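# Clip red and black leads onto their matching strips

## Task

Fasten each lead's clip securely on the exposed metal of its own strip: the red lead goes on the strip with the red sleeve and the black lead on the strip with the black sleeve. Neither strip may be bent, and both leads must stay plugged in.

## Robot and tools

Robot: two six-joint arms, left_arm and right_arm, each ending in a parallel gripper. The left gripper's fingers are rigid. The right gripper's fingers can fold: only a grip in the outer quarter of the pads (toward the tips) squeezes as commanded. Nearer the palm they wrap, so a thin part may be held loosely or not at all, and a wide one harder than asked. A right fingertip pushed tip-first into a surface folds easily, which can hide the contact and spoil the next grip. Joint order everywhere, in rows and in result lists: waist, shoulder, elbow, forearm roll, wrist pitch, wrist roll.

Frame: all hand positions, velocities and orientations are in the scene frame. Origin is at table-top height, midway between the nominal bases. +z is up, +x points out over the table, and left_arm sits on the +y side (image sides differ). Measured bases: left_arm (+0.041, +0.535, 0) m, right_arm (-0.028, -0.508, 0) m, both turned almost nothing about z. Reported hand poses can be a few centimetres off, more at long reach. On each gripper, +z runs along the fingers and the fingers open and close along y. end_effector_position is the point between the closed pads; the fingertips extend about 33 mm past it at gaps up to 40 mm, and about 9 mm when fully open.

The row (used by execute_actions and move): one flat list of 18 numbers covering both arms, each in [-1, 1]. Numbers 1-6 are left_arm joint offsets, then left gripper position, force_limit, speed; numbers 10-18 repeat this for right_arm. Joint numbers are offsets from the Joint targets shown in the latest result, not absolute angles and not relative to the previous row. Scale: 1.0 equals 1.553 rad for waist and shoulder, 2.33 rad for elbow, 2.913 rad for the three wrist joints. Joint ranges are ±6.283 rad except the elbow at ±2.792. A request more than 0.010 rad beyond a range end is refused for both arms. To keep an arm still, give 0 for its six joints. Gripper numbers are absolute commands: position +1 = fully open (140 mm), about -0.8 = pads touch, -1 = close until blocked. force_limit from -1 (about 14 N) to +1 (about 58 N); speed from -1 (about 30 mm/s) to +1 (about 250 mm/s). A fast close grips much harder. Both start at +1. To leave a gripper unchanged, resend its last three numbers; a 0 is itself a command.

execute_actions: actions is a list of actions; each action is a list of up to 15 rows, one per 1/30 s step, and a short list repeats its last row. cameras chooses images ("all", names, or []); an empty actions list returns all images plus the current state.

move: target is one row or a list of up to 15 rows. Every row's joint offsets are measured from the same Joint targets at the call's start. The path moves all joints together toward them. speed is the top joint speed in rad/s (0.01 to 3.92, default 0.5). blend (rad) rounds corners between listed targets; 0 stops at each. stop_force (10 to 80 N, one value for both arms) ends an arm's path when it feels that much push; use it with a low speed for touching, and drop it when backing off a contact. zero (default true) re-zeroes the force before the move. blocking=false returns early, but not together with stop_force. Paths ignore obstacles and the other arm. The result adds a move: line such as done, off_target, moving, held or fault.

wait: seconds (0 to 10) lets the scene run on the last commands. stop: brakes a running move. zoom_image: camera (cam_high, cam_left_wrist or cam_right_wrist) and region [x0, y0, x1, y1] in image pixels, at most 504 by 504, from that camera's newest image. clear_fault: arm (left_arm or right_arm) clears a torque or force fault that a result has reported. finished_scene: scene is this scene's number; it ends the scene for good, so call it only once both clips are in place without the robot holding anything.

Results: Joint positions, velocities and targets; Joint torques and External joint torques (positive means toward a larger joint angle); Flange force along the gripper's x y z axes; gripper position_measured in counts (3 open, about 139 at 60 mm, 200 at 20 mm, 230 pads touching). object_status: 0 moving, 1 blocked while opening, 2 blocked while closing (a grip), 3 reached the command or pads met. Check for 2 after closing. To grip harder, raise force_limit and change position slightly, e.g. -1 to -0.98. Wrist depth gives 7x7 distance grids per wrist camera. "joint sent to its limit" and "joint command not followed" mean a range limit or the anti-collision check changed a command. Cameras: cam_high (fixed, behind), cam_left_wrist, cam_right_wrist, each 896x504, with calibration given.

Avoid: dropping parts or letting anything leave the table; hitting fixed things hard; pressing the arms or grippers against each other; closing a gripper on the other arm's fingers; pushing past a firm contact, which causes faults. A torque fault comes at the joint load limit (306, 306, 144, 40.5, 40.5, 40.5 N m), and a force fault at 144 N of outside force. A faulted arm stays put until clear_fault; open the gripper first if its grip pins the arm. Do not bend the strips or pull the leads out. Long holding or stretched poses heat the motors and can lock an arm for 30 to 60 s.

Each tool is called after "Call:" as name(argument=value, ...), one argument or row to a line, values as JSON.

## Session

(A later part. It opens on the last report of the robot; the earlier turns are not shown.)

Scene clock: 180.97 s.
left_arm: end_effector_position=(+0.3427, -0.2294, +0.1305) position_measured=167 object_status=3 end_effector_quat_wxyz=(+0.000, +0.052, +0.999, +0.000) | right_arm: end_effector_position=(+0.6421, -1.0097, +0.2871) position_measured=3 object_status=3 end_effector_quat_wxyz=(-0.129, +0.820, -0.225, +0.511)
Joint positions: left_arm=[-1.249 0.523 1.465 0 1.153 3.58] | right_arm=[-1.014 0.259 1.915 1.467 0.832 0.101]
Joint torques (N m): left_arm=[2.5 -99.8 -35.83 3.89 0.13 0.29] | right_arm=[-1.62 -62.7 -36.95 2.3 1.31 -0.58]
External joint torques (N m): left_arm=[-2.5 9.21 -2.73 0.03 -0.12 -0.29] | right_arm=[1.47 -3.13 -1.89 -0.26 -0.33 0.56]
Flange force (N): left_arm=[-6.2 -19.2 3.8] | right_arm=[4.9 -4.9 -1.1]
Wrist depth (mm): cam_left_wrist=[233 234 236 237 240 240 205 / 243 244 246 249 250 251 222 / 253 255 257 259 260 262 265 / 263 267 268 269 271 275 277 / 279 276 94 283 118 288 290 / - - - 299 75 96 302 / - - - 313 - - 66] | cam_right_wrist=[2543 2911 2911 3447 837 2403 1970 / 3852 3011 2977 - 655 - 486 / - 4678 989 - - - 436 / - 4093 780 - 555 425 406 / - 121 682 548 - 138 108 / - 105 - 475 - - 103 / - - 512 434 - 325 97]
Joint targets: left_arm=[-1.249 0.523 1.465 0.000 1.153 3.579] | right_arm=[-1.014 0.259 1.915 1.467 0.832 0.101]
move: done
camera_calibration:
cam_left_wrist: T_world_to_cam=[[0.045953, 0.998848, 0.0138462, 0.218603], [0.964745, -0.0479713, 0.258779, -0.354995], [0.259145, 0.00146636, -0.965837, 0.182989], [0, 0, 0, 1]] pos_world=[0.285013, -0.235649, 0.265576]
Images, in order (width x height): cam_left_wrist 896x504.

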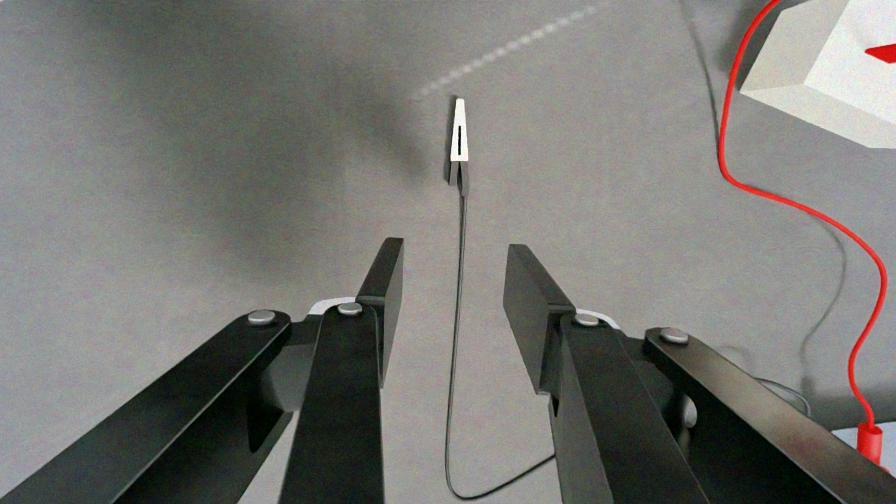

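Call:
move(
  target=[-0.0155,0.035,0.0418,0,-0.0519,0.0041,-0.3,-1,-0.5,0,0,0,0,0,0,1,1,1],
  speed=0.15,
  cameras=["cam_left_wrist"],
)

Call:
zoom_image(
  camera="cam_left_wrist",
  region=[350, 140, 600, 340],
)

Scene clock: 197.77 s.
left_arm: end_effector_position=(+0.3207, -0.2254, +0.0383) position_measured=167 object_status=3 end_effector_quat_wxyz=(+0.000, +0.070, +0.998, +0.000) | right_arm: end_effector_position=(+0.6421, -1.0097, +0.2871) position_measured=3 object_status=3 end_effector_quat_wxyz=(-0.129, +0.820, -0.225, +0.511)
Joint positions: left_arm=[-1.274 0.577 1.563 0 1.002 3.591] | right_arm=[-1.014 0.259 1.915 1.467 0.832 0.101]
Joint torques (N m): left_arm=[2.06 -101.64 -32.8 3.56 -0.02 0.28] | right_arm=[-1.88 -62.75 -36.86 2.31 1.35 -0.56]
External joint torques (N m): left_arm=[-2.01 9.23 -2.72 0.05 0.03 -0.28] | right_arm=[1.79 -3.23 -1.98 -0.27 -0.36 0.53]
Flange force (N): left_arm=[-6.4 -17.9 6.3] | right_arm=[5.0 -5.3 -0.7]
Wrist depth (mm): cam_left_wrist=[152 153 154 154 156 157 157 / 158 159 160 161 162 163 164 / 165 165 167 168 170 171 172 / 173 174 174 175 175 179 180 / 180 179 95 185 117 184 189 / - - - 193 75 95 198 / - - - 204 - - 67] | cam_right_wrist=[3195 3082 2787 3540 865 2646 2015 / 3447 3011 3011 824 - 522 541 / - 5457 1015 728 569 496 - / - 985 848 589 511 466 - / - 121 - 522 - 138 108 / - 105 - - 403 - 102 / - - - - - - -]
Joint targets: left_arm=[-1.274 0.577 1.563 0.000 1.002 3.591] | right_arm=[-1.014 0.259 1.915 1.467 0.832 0.101]
move: done
camera_calibration:
cam_left_wrist: T_world_to_cam=[[0.0817464, 0.99655, 0.0143572, 0.204874], [0.962447, -0.0826743, 0.258574, -0.316907], [0.258869, -0.00731945, -0.965885, 0.0978096], [0, 0, 0, 1]] pos_world=[0.262938, -0.229651, 0.173475]
Images, in order (width x height): cam_left_wrist 896x504.

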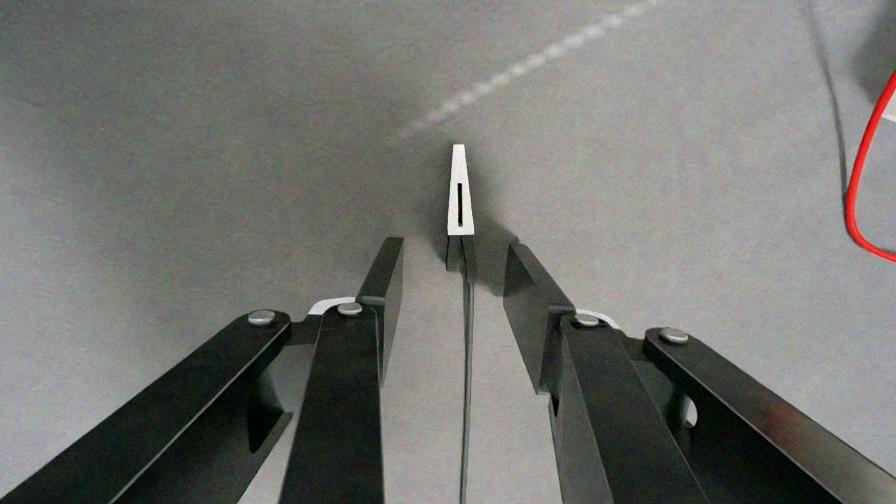

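Scaled by 2.016 from the camera's 896x504 image, which has a finer 1280x720 frame.

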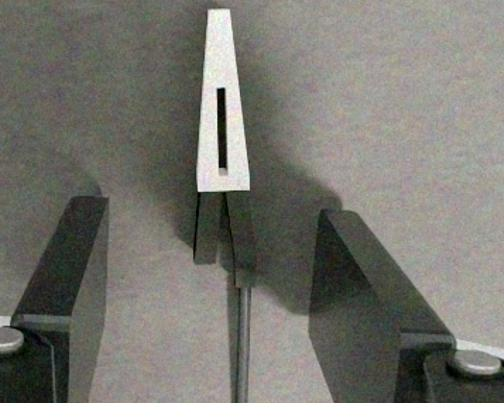

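Call:
move(
  target=[
    [0.0001,-0.0024,0.0029,0,-0.0012,0,-0.3,-1,-0.5,0,0,0,0,0,0,1,1,1],
    [0.0001,-0.0024,0.0029,0,-0.0012,0,-1,-1,-1,0,0,0,0,0,0,1,1,1],
  ],
  speed=0.1,
  cameras=["cam_left_wrist"],
)

Call:
zoom_image(
  camera="cam_left_wrist",
  region=[350, 120, 600, 320],
)

Scene clock: 208.20 s.
left_arm: end_effector_position=(+0.3200, -0.2228, +0.0381) position_measured=219 object_status=0 end_effector_quat_wxyz=(+0.000, +0.070, +0.998, +0.000) | right_arm: end_effector_position=(+0.6421, -1.0097, +0.2871) position_measured=3 object_status=3 end_effector_quat_wxyz=(-0.129, +0.820, -0.225, +0.511)
Joint positions: left_arm=[-1.273 0.574 1.569 0 0.998 3.591] | right_arm=[-1.014 0.259 1.915 1.467 0.832 0.101]
Joint torques (N m): left_arm=[1.87 -100.68 -32.57 3.6 0.13 0.31] | right_arm=[-1.84 -62.78 -36.98 2.33 1.31 -0.56]
External joint torques (N m): left_arm=[-1.88 9.01 -2.75 -0.01 -0.11 -0.31] | right_arm=[2.18 -2.9 -1.85 -0.33 -0.31 0.54]
Flange force (N): left_arm=[-6.3 -17.5 6.3] | right_arm=[4.9 -5.4 0.0]
Wrist depth (mm): cam_left_wrist=[151 152 153 154 155 156 157 / 158 159 159 161 162 163 164 / 164 165 166 167 169 170 171 / 172 173 174 173 177 179 180 / 180 181 179 98 104 187 189 / 189 186 78 - 84 194 199 / - - - - - 68 207] | cam_right_wrist=[2519 3011 3011 3119 - - 2096 / 3011 3156 3234 853 - - 499 / 3402 2787 3540 796 - 502 452 / 4943 - - 624 - - - / 4294 122 615 573 - 138 108 / - 105 555 460 426 - 102 / - - 497 438 400 358 -]
Joint targets: left_arm=[-1.273 0.574 1.569 0.000 0.998 3.591] | right_arm=[-1.014 0.259 1.915 1.467 0.832 0.101]
move: done
camera_calibration:
cam_left_wrist: T_world_to_cam=[[0.0816561, 0.996563, 0.0139343, 0.202353], [0.962404, -0.0824758, 0.258796, -0.315818], [0.259056, -0.00772188, -0.965831, 0.0975975], [0, 0, 0, 1]] pos_world=[0.262138, -0.226951, 0.173176]
Images, in order (width x height): cam_left_wrist 896x504.

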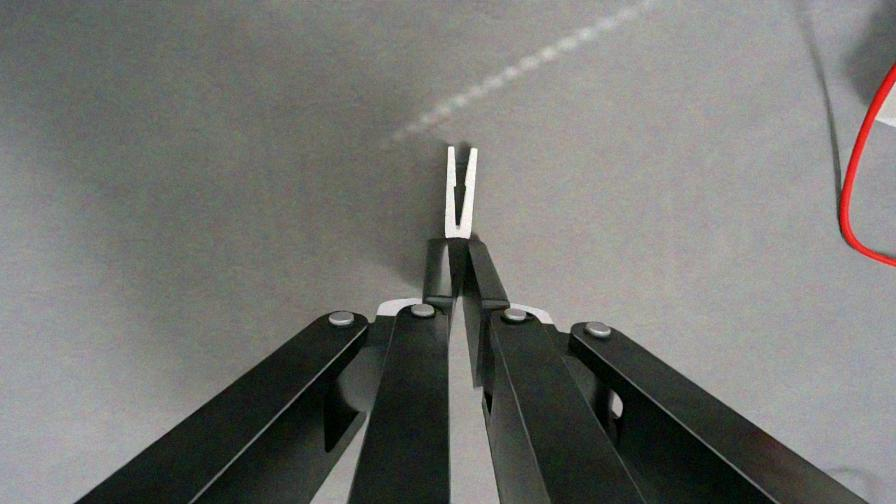

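Scaled by 2.016 from the camera's 896x504 image, which has a finer 1280x720 frame.

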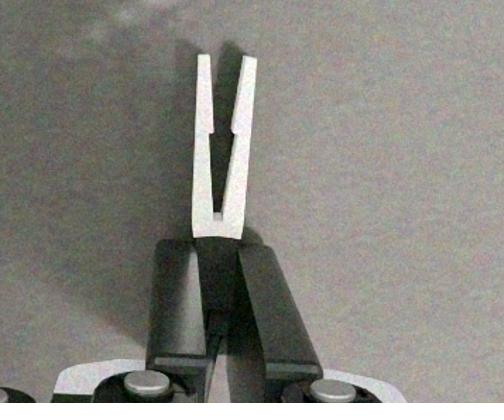

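Call:
move(
  target=[
    [0,-0.0794,-0.0699,0,0.0984,0,-1,-1,-1,0,0,0,0,0,0,1,1,1],
    [0.1537,-0.2321,0.0226,0,0.1059,-0.2029,-1,-1,-1,0,0,0,0,0,0,1,1,1],
    [0.1179,-0.3691,0.1824,0,0.0511,-0.3866,-1,-1,-1,0,0,0,0,0,0,1,1,1],
    [0.1179,-0.3194,0.2245,0,-0.0091,-0.3866,-1,-1,-1,0,0,0,0,0,0,1,1,1],
  ],
  speed=[0.25,0.5,0.4,0.2],
  blend=[0.05,0.1,0.03,0],
  cameras=["cam_high","cam_left_wrist"],
)

Call:
zoom_image(
  camera="cam_left_wrist",
  region=[380, 0, 560, 180],
)

Call:
zoom_image(
  camera="cam_high",
  region=[400, 90, 470, 150],
)

Scene clock: 246.67 s.
left_arm: end_effector_position=(+0.3128, +0.1022, +0.1229) position_measured=219 object_status=2 end_effector_quat_wxyz=(+0.000, -0.552, +0.834, +0.000) | right_arm: end_effector_position=(+0.6421, -1.0097, +0.2871) position_measured=3 object_status=3 end_effector_quat_wxyz=(-0.129, +0.820, -0.225, +0.511)
Joint positions: left_arm=[-1.09 0.077 2.093 0 0.972 2.465] | right_arm=[-1.014 0.259 1.915 1.467 0.832 0.101]
Joint torques (N m): left_arm=[2.31 -50.98 -32.32 3.54 0.29 0.37] | right_arm=[-1.94 -62.8 -36.97 2.31 1.33 -0.54]
External joint torques (N m): left_arm=[-2.29 8.01 -2.59 0 -0.33 -0.37] | right_arm=[1.74 -2.51 -1.91 -0.27 -0.36 0.52]
Flange force (N): left_arm=[13.6 -10.4 6.5] | right_arm=[4.9 -4.4 0.1]
Wrist depth (mm): cam_left_wrist=[227 229 231 192 234 235 237 / 238 238 240 241 243 245 246 / 245 249 251 250 254 256 259 / 229 260 263 260 267 268 270 / 219 269 269 98 273 281 284 / 209 69 79 - 84 294 298 / - - - - - 68 312] | cam_right_wrist=[2594 2943 2879 3082 - 2339 1758 / 3969 2977 3316 - 658 581 508 / 4678 6092 956 - 583 536 441 / - 4158 - 609 539 - - / - 122 - 562 - 138 108 / - 105 - 466 409 366 102 / - - - 433 402 343 97]
Joint targets: left_arm=[-1.090 0.077 2.093 0.000 0.972 2.465] | right_arm=[-1.014 0.259 1.915 1.467 0.832 0.101]
move: done
camera_calibration:
cam_left_wrist: T_world_to_cam=[[-0.941554, 0.336567, 0.0141234, 0.265238], [0.328579, 0.908352, 0.258714, -0.207072], [0.0742456, 0.248234, -0.965851, 0.215612], [0, 0, 0, 1]] pos_world=[0.301768, 0.0453018, 0.258075]
Images, in order (width x height): cam_high 896x504, cam_left_wrist 896x504.

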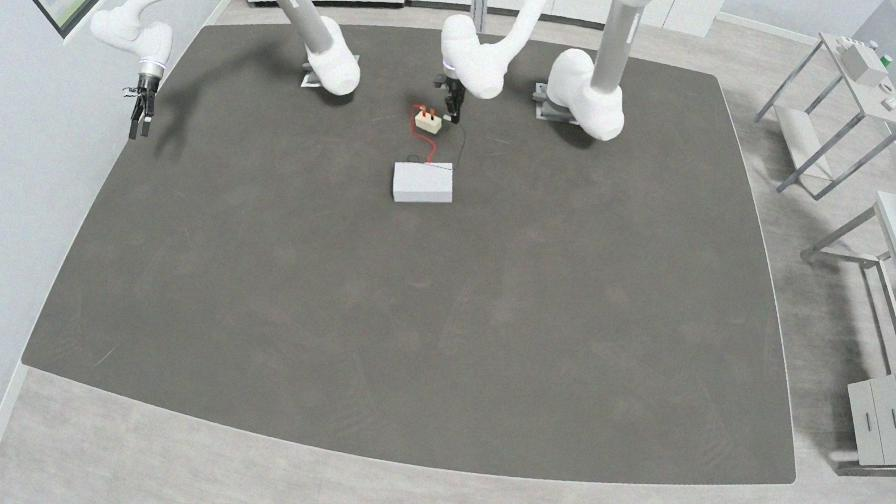

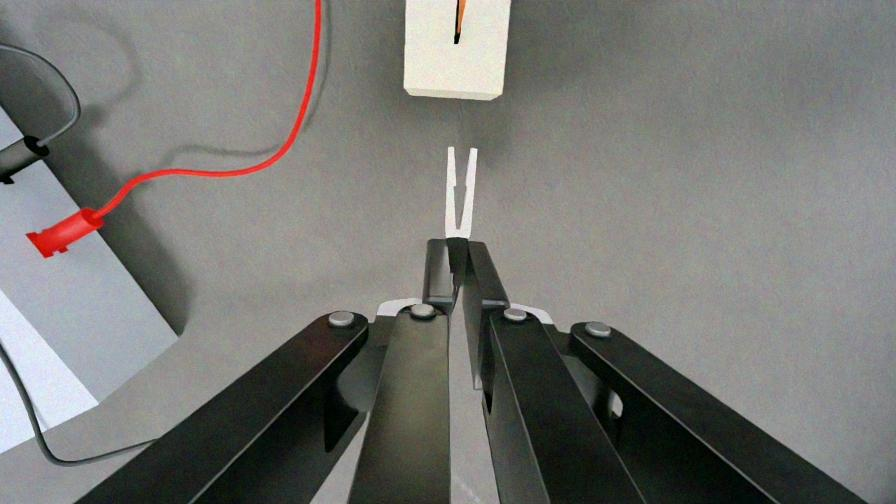

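Scaled by 2.800 from the camera's 896x504 image, which has a finer 1280x720 frame.

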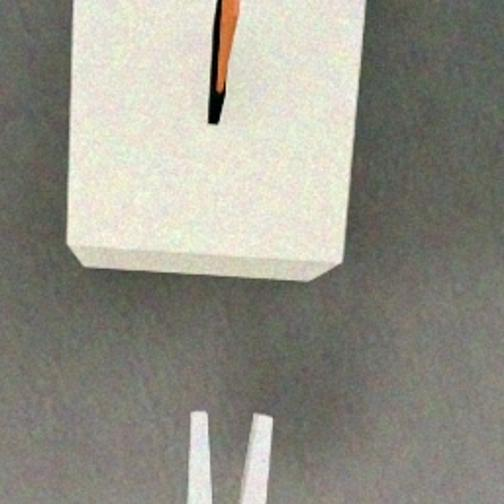

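Scaled by 7.200 from the camera's 896x504 image, which has a finer 1280x720 frame.

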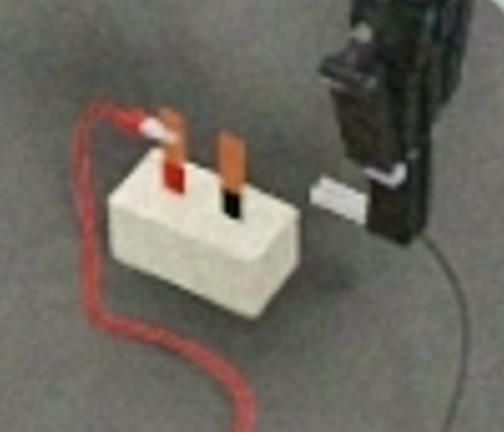

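Call:
move(
  target=[-0.0305,0.024,-0.0179,0,0.0014,-0.0142,-1,-1,-1,0,0,0,0,0,0,1,1,1],
  speed=0.06,
  cameras=["cam_left_wrist"],
)

Call:
zoom_image(
  camera="cam_left_wrist",
  region=[380, 40, 560, 220],
)

Scene clock: 269.23 s.
left_arm: end_effector_position=(+0.3026, +0.0679, +0.1227) position_measured=219 object_status=2 end_effector_quat_wxyz=(+0.000, -0.549, +0.836, +0.000) | right_arm: end_effector_position=(+0.6421, -1.0097, +0.2871) position_measured=3 object_status=3 end_effector_quat_wxyz=(-0.129, +0.820, -0.225, +0.511)
Joint positions: left_arm=[-1.137 0.115 2.051 0 0.976 2.424] | right_arm=[-1.014 0.259 1.915 1.467 0.832 0.101]
Joint torques (N m): left_arm=[1.07 -56.02 -32.55 3.48 0.11 0.29] | right_arm=[-1.65 -62.74 -36.87 2.31 1.32 -0.58]
External joint torques (N m): left_arm=[-0.95 9.07 -2.34 0.07 -0.15 -0.29] | right_arm=[1.92 -3.36 -2.19 -0.28 -0.32 0.56]
Flange force (N): left_arm=[12.5 -12.6 7.2] | right_arm=[5.5 -5.4 -0.6]
Wrist depth (mm): cam_left_wrist=[- 229 229 192 233 235 236 / 237 238 239 200 243 245 246 / 247 248 250 207 254 256 257 / 254 259 262 259 265 268 273 / 231 269 269 98 272 280 283 / 216 69 79 - 84 293 298 / - - - - - 68 312] | cam_right_wrist=[3082 2847 2943 3156 - 2220 1819 / 4678 3011 3234 926 - 547 492 / 3447 4158 - - - 487 451 / 4225 989 - - - 442 396 / 4366 122 - - 451 137 114 / - 105 - - - 362 102 / - - 523 - 381 339 -]
Joint targets: left_arm=[-1.138 0.115 2.051 0.000 0.976 2.424] | right_arm=[-1.014 0.259 1.915 1.467 0.832 0.101]
move: done
camera_calibration:
cam_left_wrist: T_world_to_cam=[[-0.939517, 0.34222, 0.0138993, 0.266287], [0.333993, 0.906431, 0.258516, -0.17388], [0.0758708, 0.247523, -0.965907, 0.224169], [0, 0, 0, 1]] pos_world=[0.291248, 0.0109943, 0.257776]
Images, in order (width x height): cam_left_wrist 896x504.

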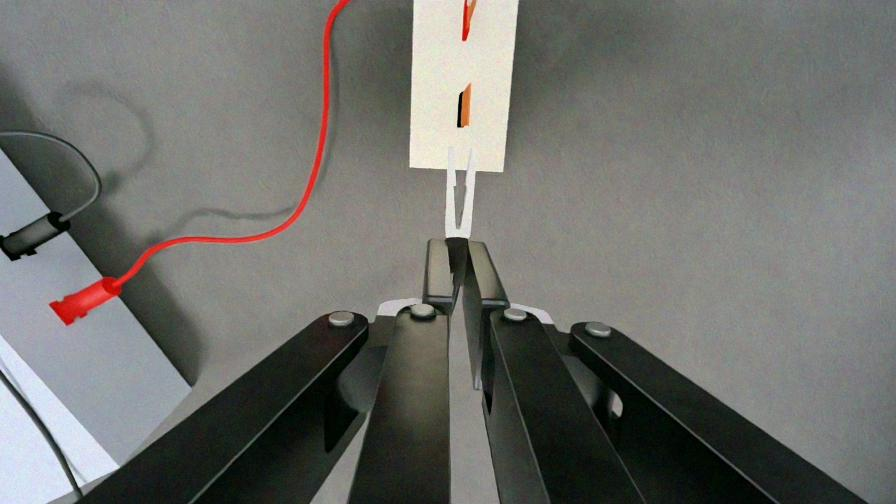

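Scaled by 2.800 from the camera's 896x504 image, which has a finer 1280x720 frame.

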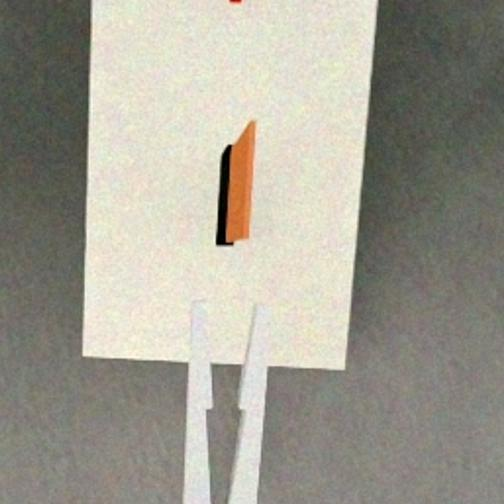

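Call:
move(
  target=[-0.0194,0.0123,-0.01,0,0.0013,-0.0108,-1,-1,-1,0,0,0,0,0,0,1,1,1],
  speed=0.03,
  cameras=["cam_left_wrist","cam_high"],
)

Call:
zoom_image(
  camera="cam_left_wrist",
  region=[380, 80, 560, 260],
)

Call:
zoom_image(
  camera="cam_high",
  region=[400, 90, 470, 150],
)

Scene clock: 280.43 s.
left_arm: end_effector_position=(+0.2937, +0.0481, +0.1232) position_measured=219 object_status=2 end_effector_quat_wxyz=(+0.000, -0.550, +0.835, +0.000) | right_arm: end_effector_position=(+0.6421, -1.0097, +0.2871) position_measured=3 object_status=3 end_effector_quat_wxyz=(-0.129, +0.820, -0.225, +0.511)
Joint positions: left_arm=[-1.168 0.134 2.028 0 0.98 2.393] | right_arm=[-1.014 0.259 1.915 1.467 0.832 0.101]
Joint torques (N m): left_arm=[0.23 -57.64 -31.98 3.53 0.09 0.02] | right_arm=[-1.98 -62.84 -36.94 2.31 1.33 -0.55]
External joint torques (N m): left_arm=[-0.12 8.53 -3.05 0.03 -0.13 -0.02] | right_arm=[2.01 -3.24 -1.99 -0.28 -0.34 0.53]
Flange force (N): left_arm=[11.6 -13.8 5.8] | right_arm=[5.0 -5.5 -0.5]
Wrist depth (mm): cam_left_wrist=[228 229 230 193 233 235 236 / 238 239 240 200 243 245 247 / 246 250 251 209 255 256 257 / 256 261 260 165 266 268 270 / 238 272 268 98 102 278 284 / 227 69 79 - 84 293 298 / - - - - - 68 312] | cam_right_wrist=[3156 3046 2977 3046 842 2360 1845 / 3588 3195 3046 853 732 - 1578 / 4030 4093 3046 662 - - 431 / 4440 3796 730 630 - - 393 / 4678 121 - 589 440 138 114 / - 105 524 502 417 372 102 / - - 489 - - 343 -]
Joint targets: left_arm=[-1.168 0.134 2.028 0.000 0.980 2.392] | right_arm=[-1.014 0.259 1.915 1.467 0.832 0.101]
move: done
camera_calibration:
cam_left_wrist: T_world_to_cam=[[-0.939978, 0.340968, 0.0135157, 0.264976], [0.332713, 0.906985, 0.258227, -0.152776], [0.0757886, 0.247224, -0.96599, 0.230239], [0, 0, 0, 1]] pos_world=[0.282452, -0.00870384, 0.258278]
Images, in order (width x height): cam_high 896x504, cam_left_wrist 896x504.

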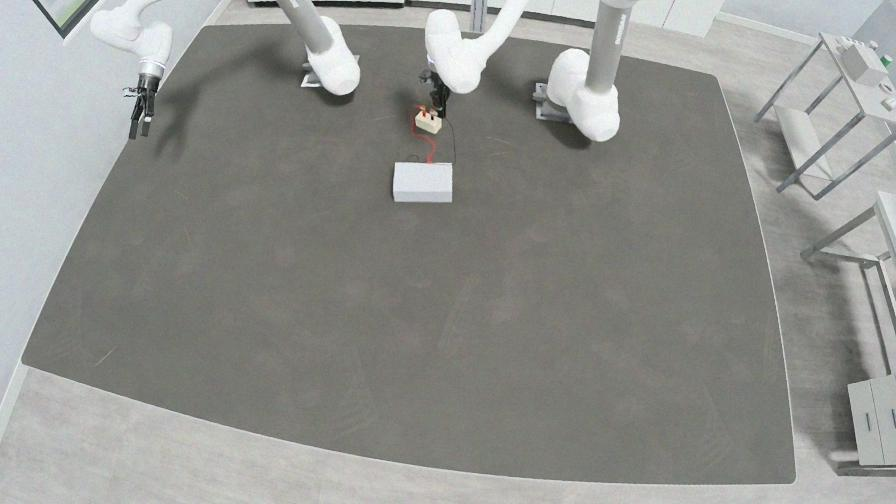

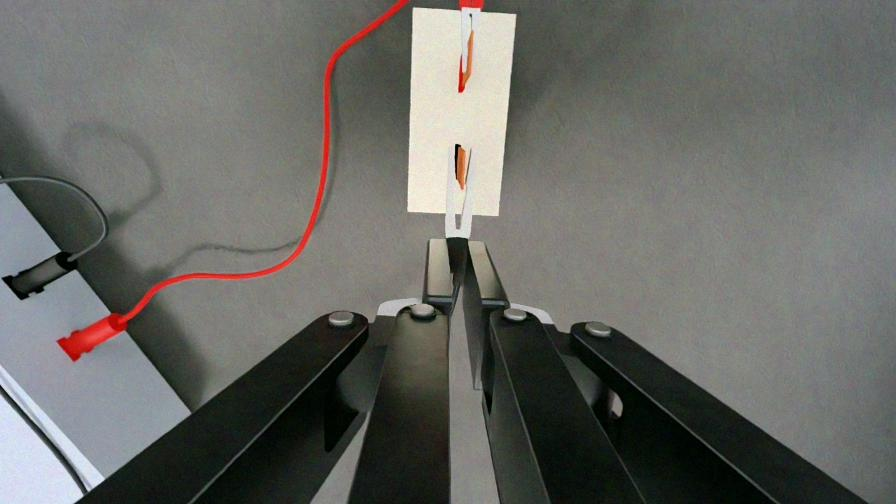

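Scaled by 2.800 from the camera's 896x504 image, which has a finer 1280x720 frame.

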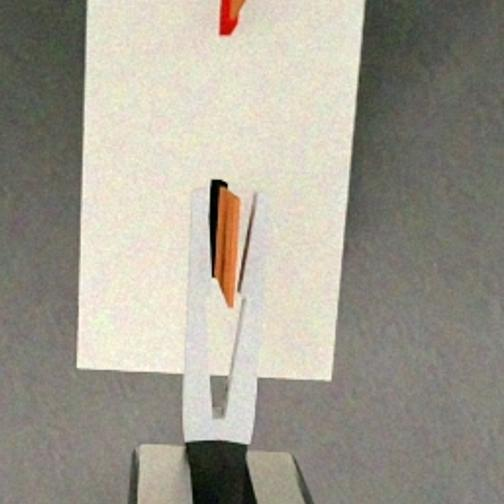

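Scaled by 7.200 from the camera's 896x504 image, which has a finer 1280x720 frame.

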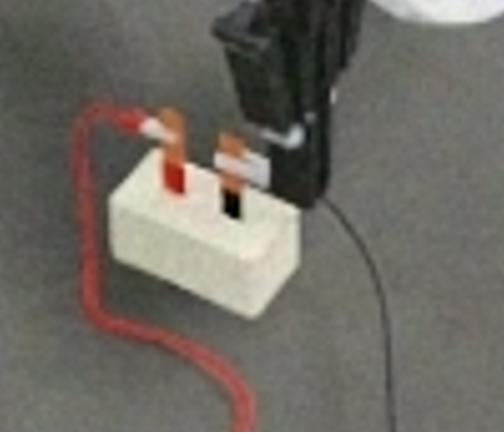

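Excellent. Release and lift.

Call:
move(
  target=[
    [0,0,0,0,0,0,-0.25,-1,-1,0,0,0,0,0,0,1,1,1],
    [0,-0.0532,-0.0477,0,0.0667,0,-0.25,-1,-1,0,0,0,0,0,0,1,1,1],
  ],
  speed=0.25,
  cameras=["cam_left_wrist","cam_high"],
)

Call:
zoom_image(
  camera="cam_left_wrist",
  region=[360, 60, 560, 260],
)

Call:
zoom_image(
  camera="cam_high",
  region=[400, 90, 470, 170],
)

Scene clock: 290.97 s.
left_arm: end_effector_position=(+0.2937, +0.0479, +0.2231) position_measured=160 object_status=3 end_effector_quat_wxyz=(+0.000, -0.550, +0.835, +0.000) | right_arm: end_effector_position=(+0.6421, -1.0097, +0.2871) position_measured=3 object_status=3 end_effector_quat_wxyz=(-0.129, +0.820, -0.225, +0.511)
Joint positions: left_arm=[-1.168 0.051 1.917 0 1.174 2.392] | right_arm=[-1.014 0.259 1.915 1.467 0.832 0.101]
Joint torques (N m): left_arm=[2.74 -52.46 -36.2 3.9 -0.12 0.37] | right_arm=[-1.73 -62.78 -36.92 2.29 1.34 -0.53]
External joint torques (N m): left_arm=[-2.75 8.28 -2.62 0.04 0.08 -0.37] | right_arm=[1.59 -3 -2.05 -0.24 -0.36 0.51]
Flange force (N): left_arm=[15.3 -9.7 2.1] | right_arm=[5.1 -4.7 -0.6]
Wrist depth (mm): cam_left_wrist=[316 318 320 320 323 325 328 / 329 333 333 298 337 339 354 / 284 344 349 347 353 357 356 / 291 337 363 365 363 371 380 / 299 305 99 384 111 384 395 / - - - 398 75 95 411 / - - - 427 - - 66] | cam_right_wrist=[4030 3119 2911 3082 845 2258 1898 / 3588 2879 3082 897 - - 500 / 3588 4678 819 824 - - 442 / - 4516 720 625 550 442 410 / - 122 - - - 138 114 / - 105 - - 416 - 102 / - 492 493 - - 330 97]
Joint targets: left_arm=[-1.168 0.051 1.916 0.000 1.174 2.392] | right_arm=[-1.014 0.259 1.915 1.467 0.832 0.101]
move: done
camera_calibration:
cam_left_wrist: T_world_to_cam=[[-0.939966, 0.340986, 0.0138951, 0.263589], [0.332793, 0.906842, 0.258623, -0.178466], [0.0755861, 0.247721, -0.965878, 0.326836], [0, 0, 0, 1]] pos_world=[0.282452, -0.00900407, 0.358176]
Images, in order (width x height): cam_high 896x504, cam_left_wrist 896x504.

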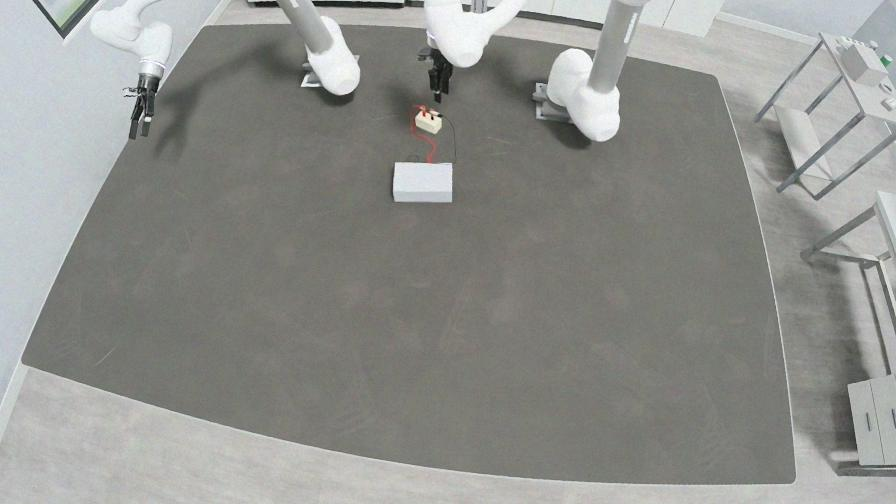

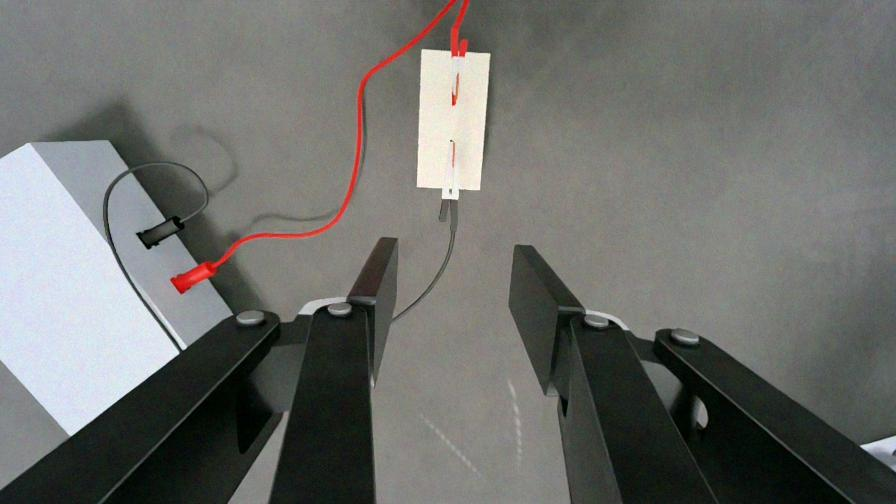

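Scaled by 2.520 from the camera's 896x504 image, which has a finer 1280x720 frame.

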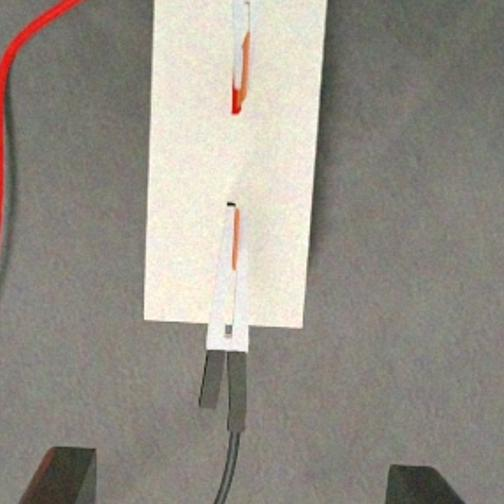

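Scaled by 6.300 from the camera's 896x504 image, which has a finer 1280x720 frame.

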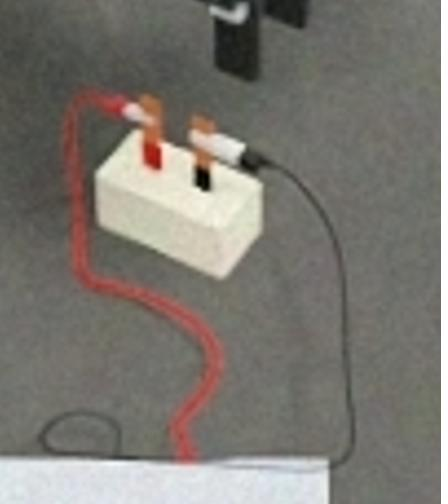

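Call:
finished_scene(
  scene=2,
)

The scene is finished: the task was done.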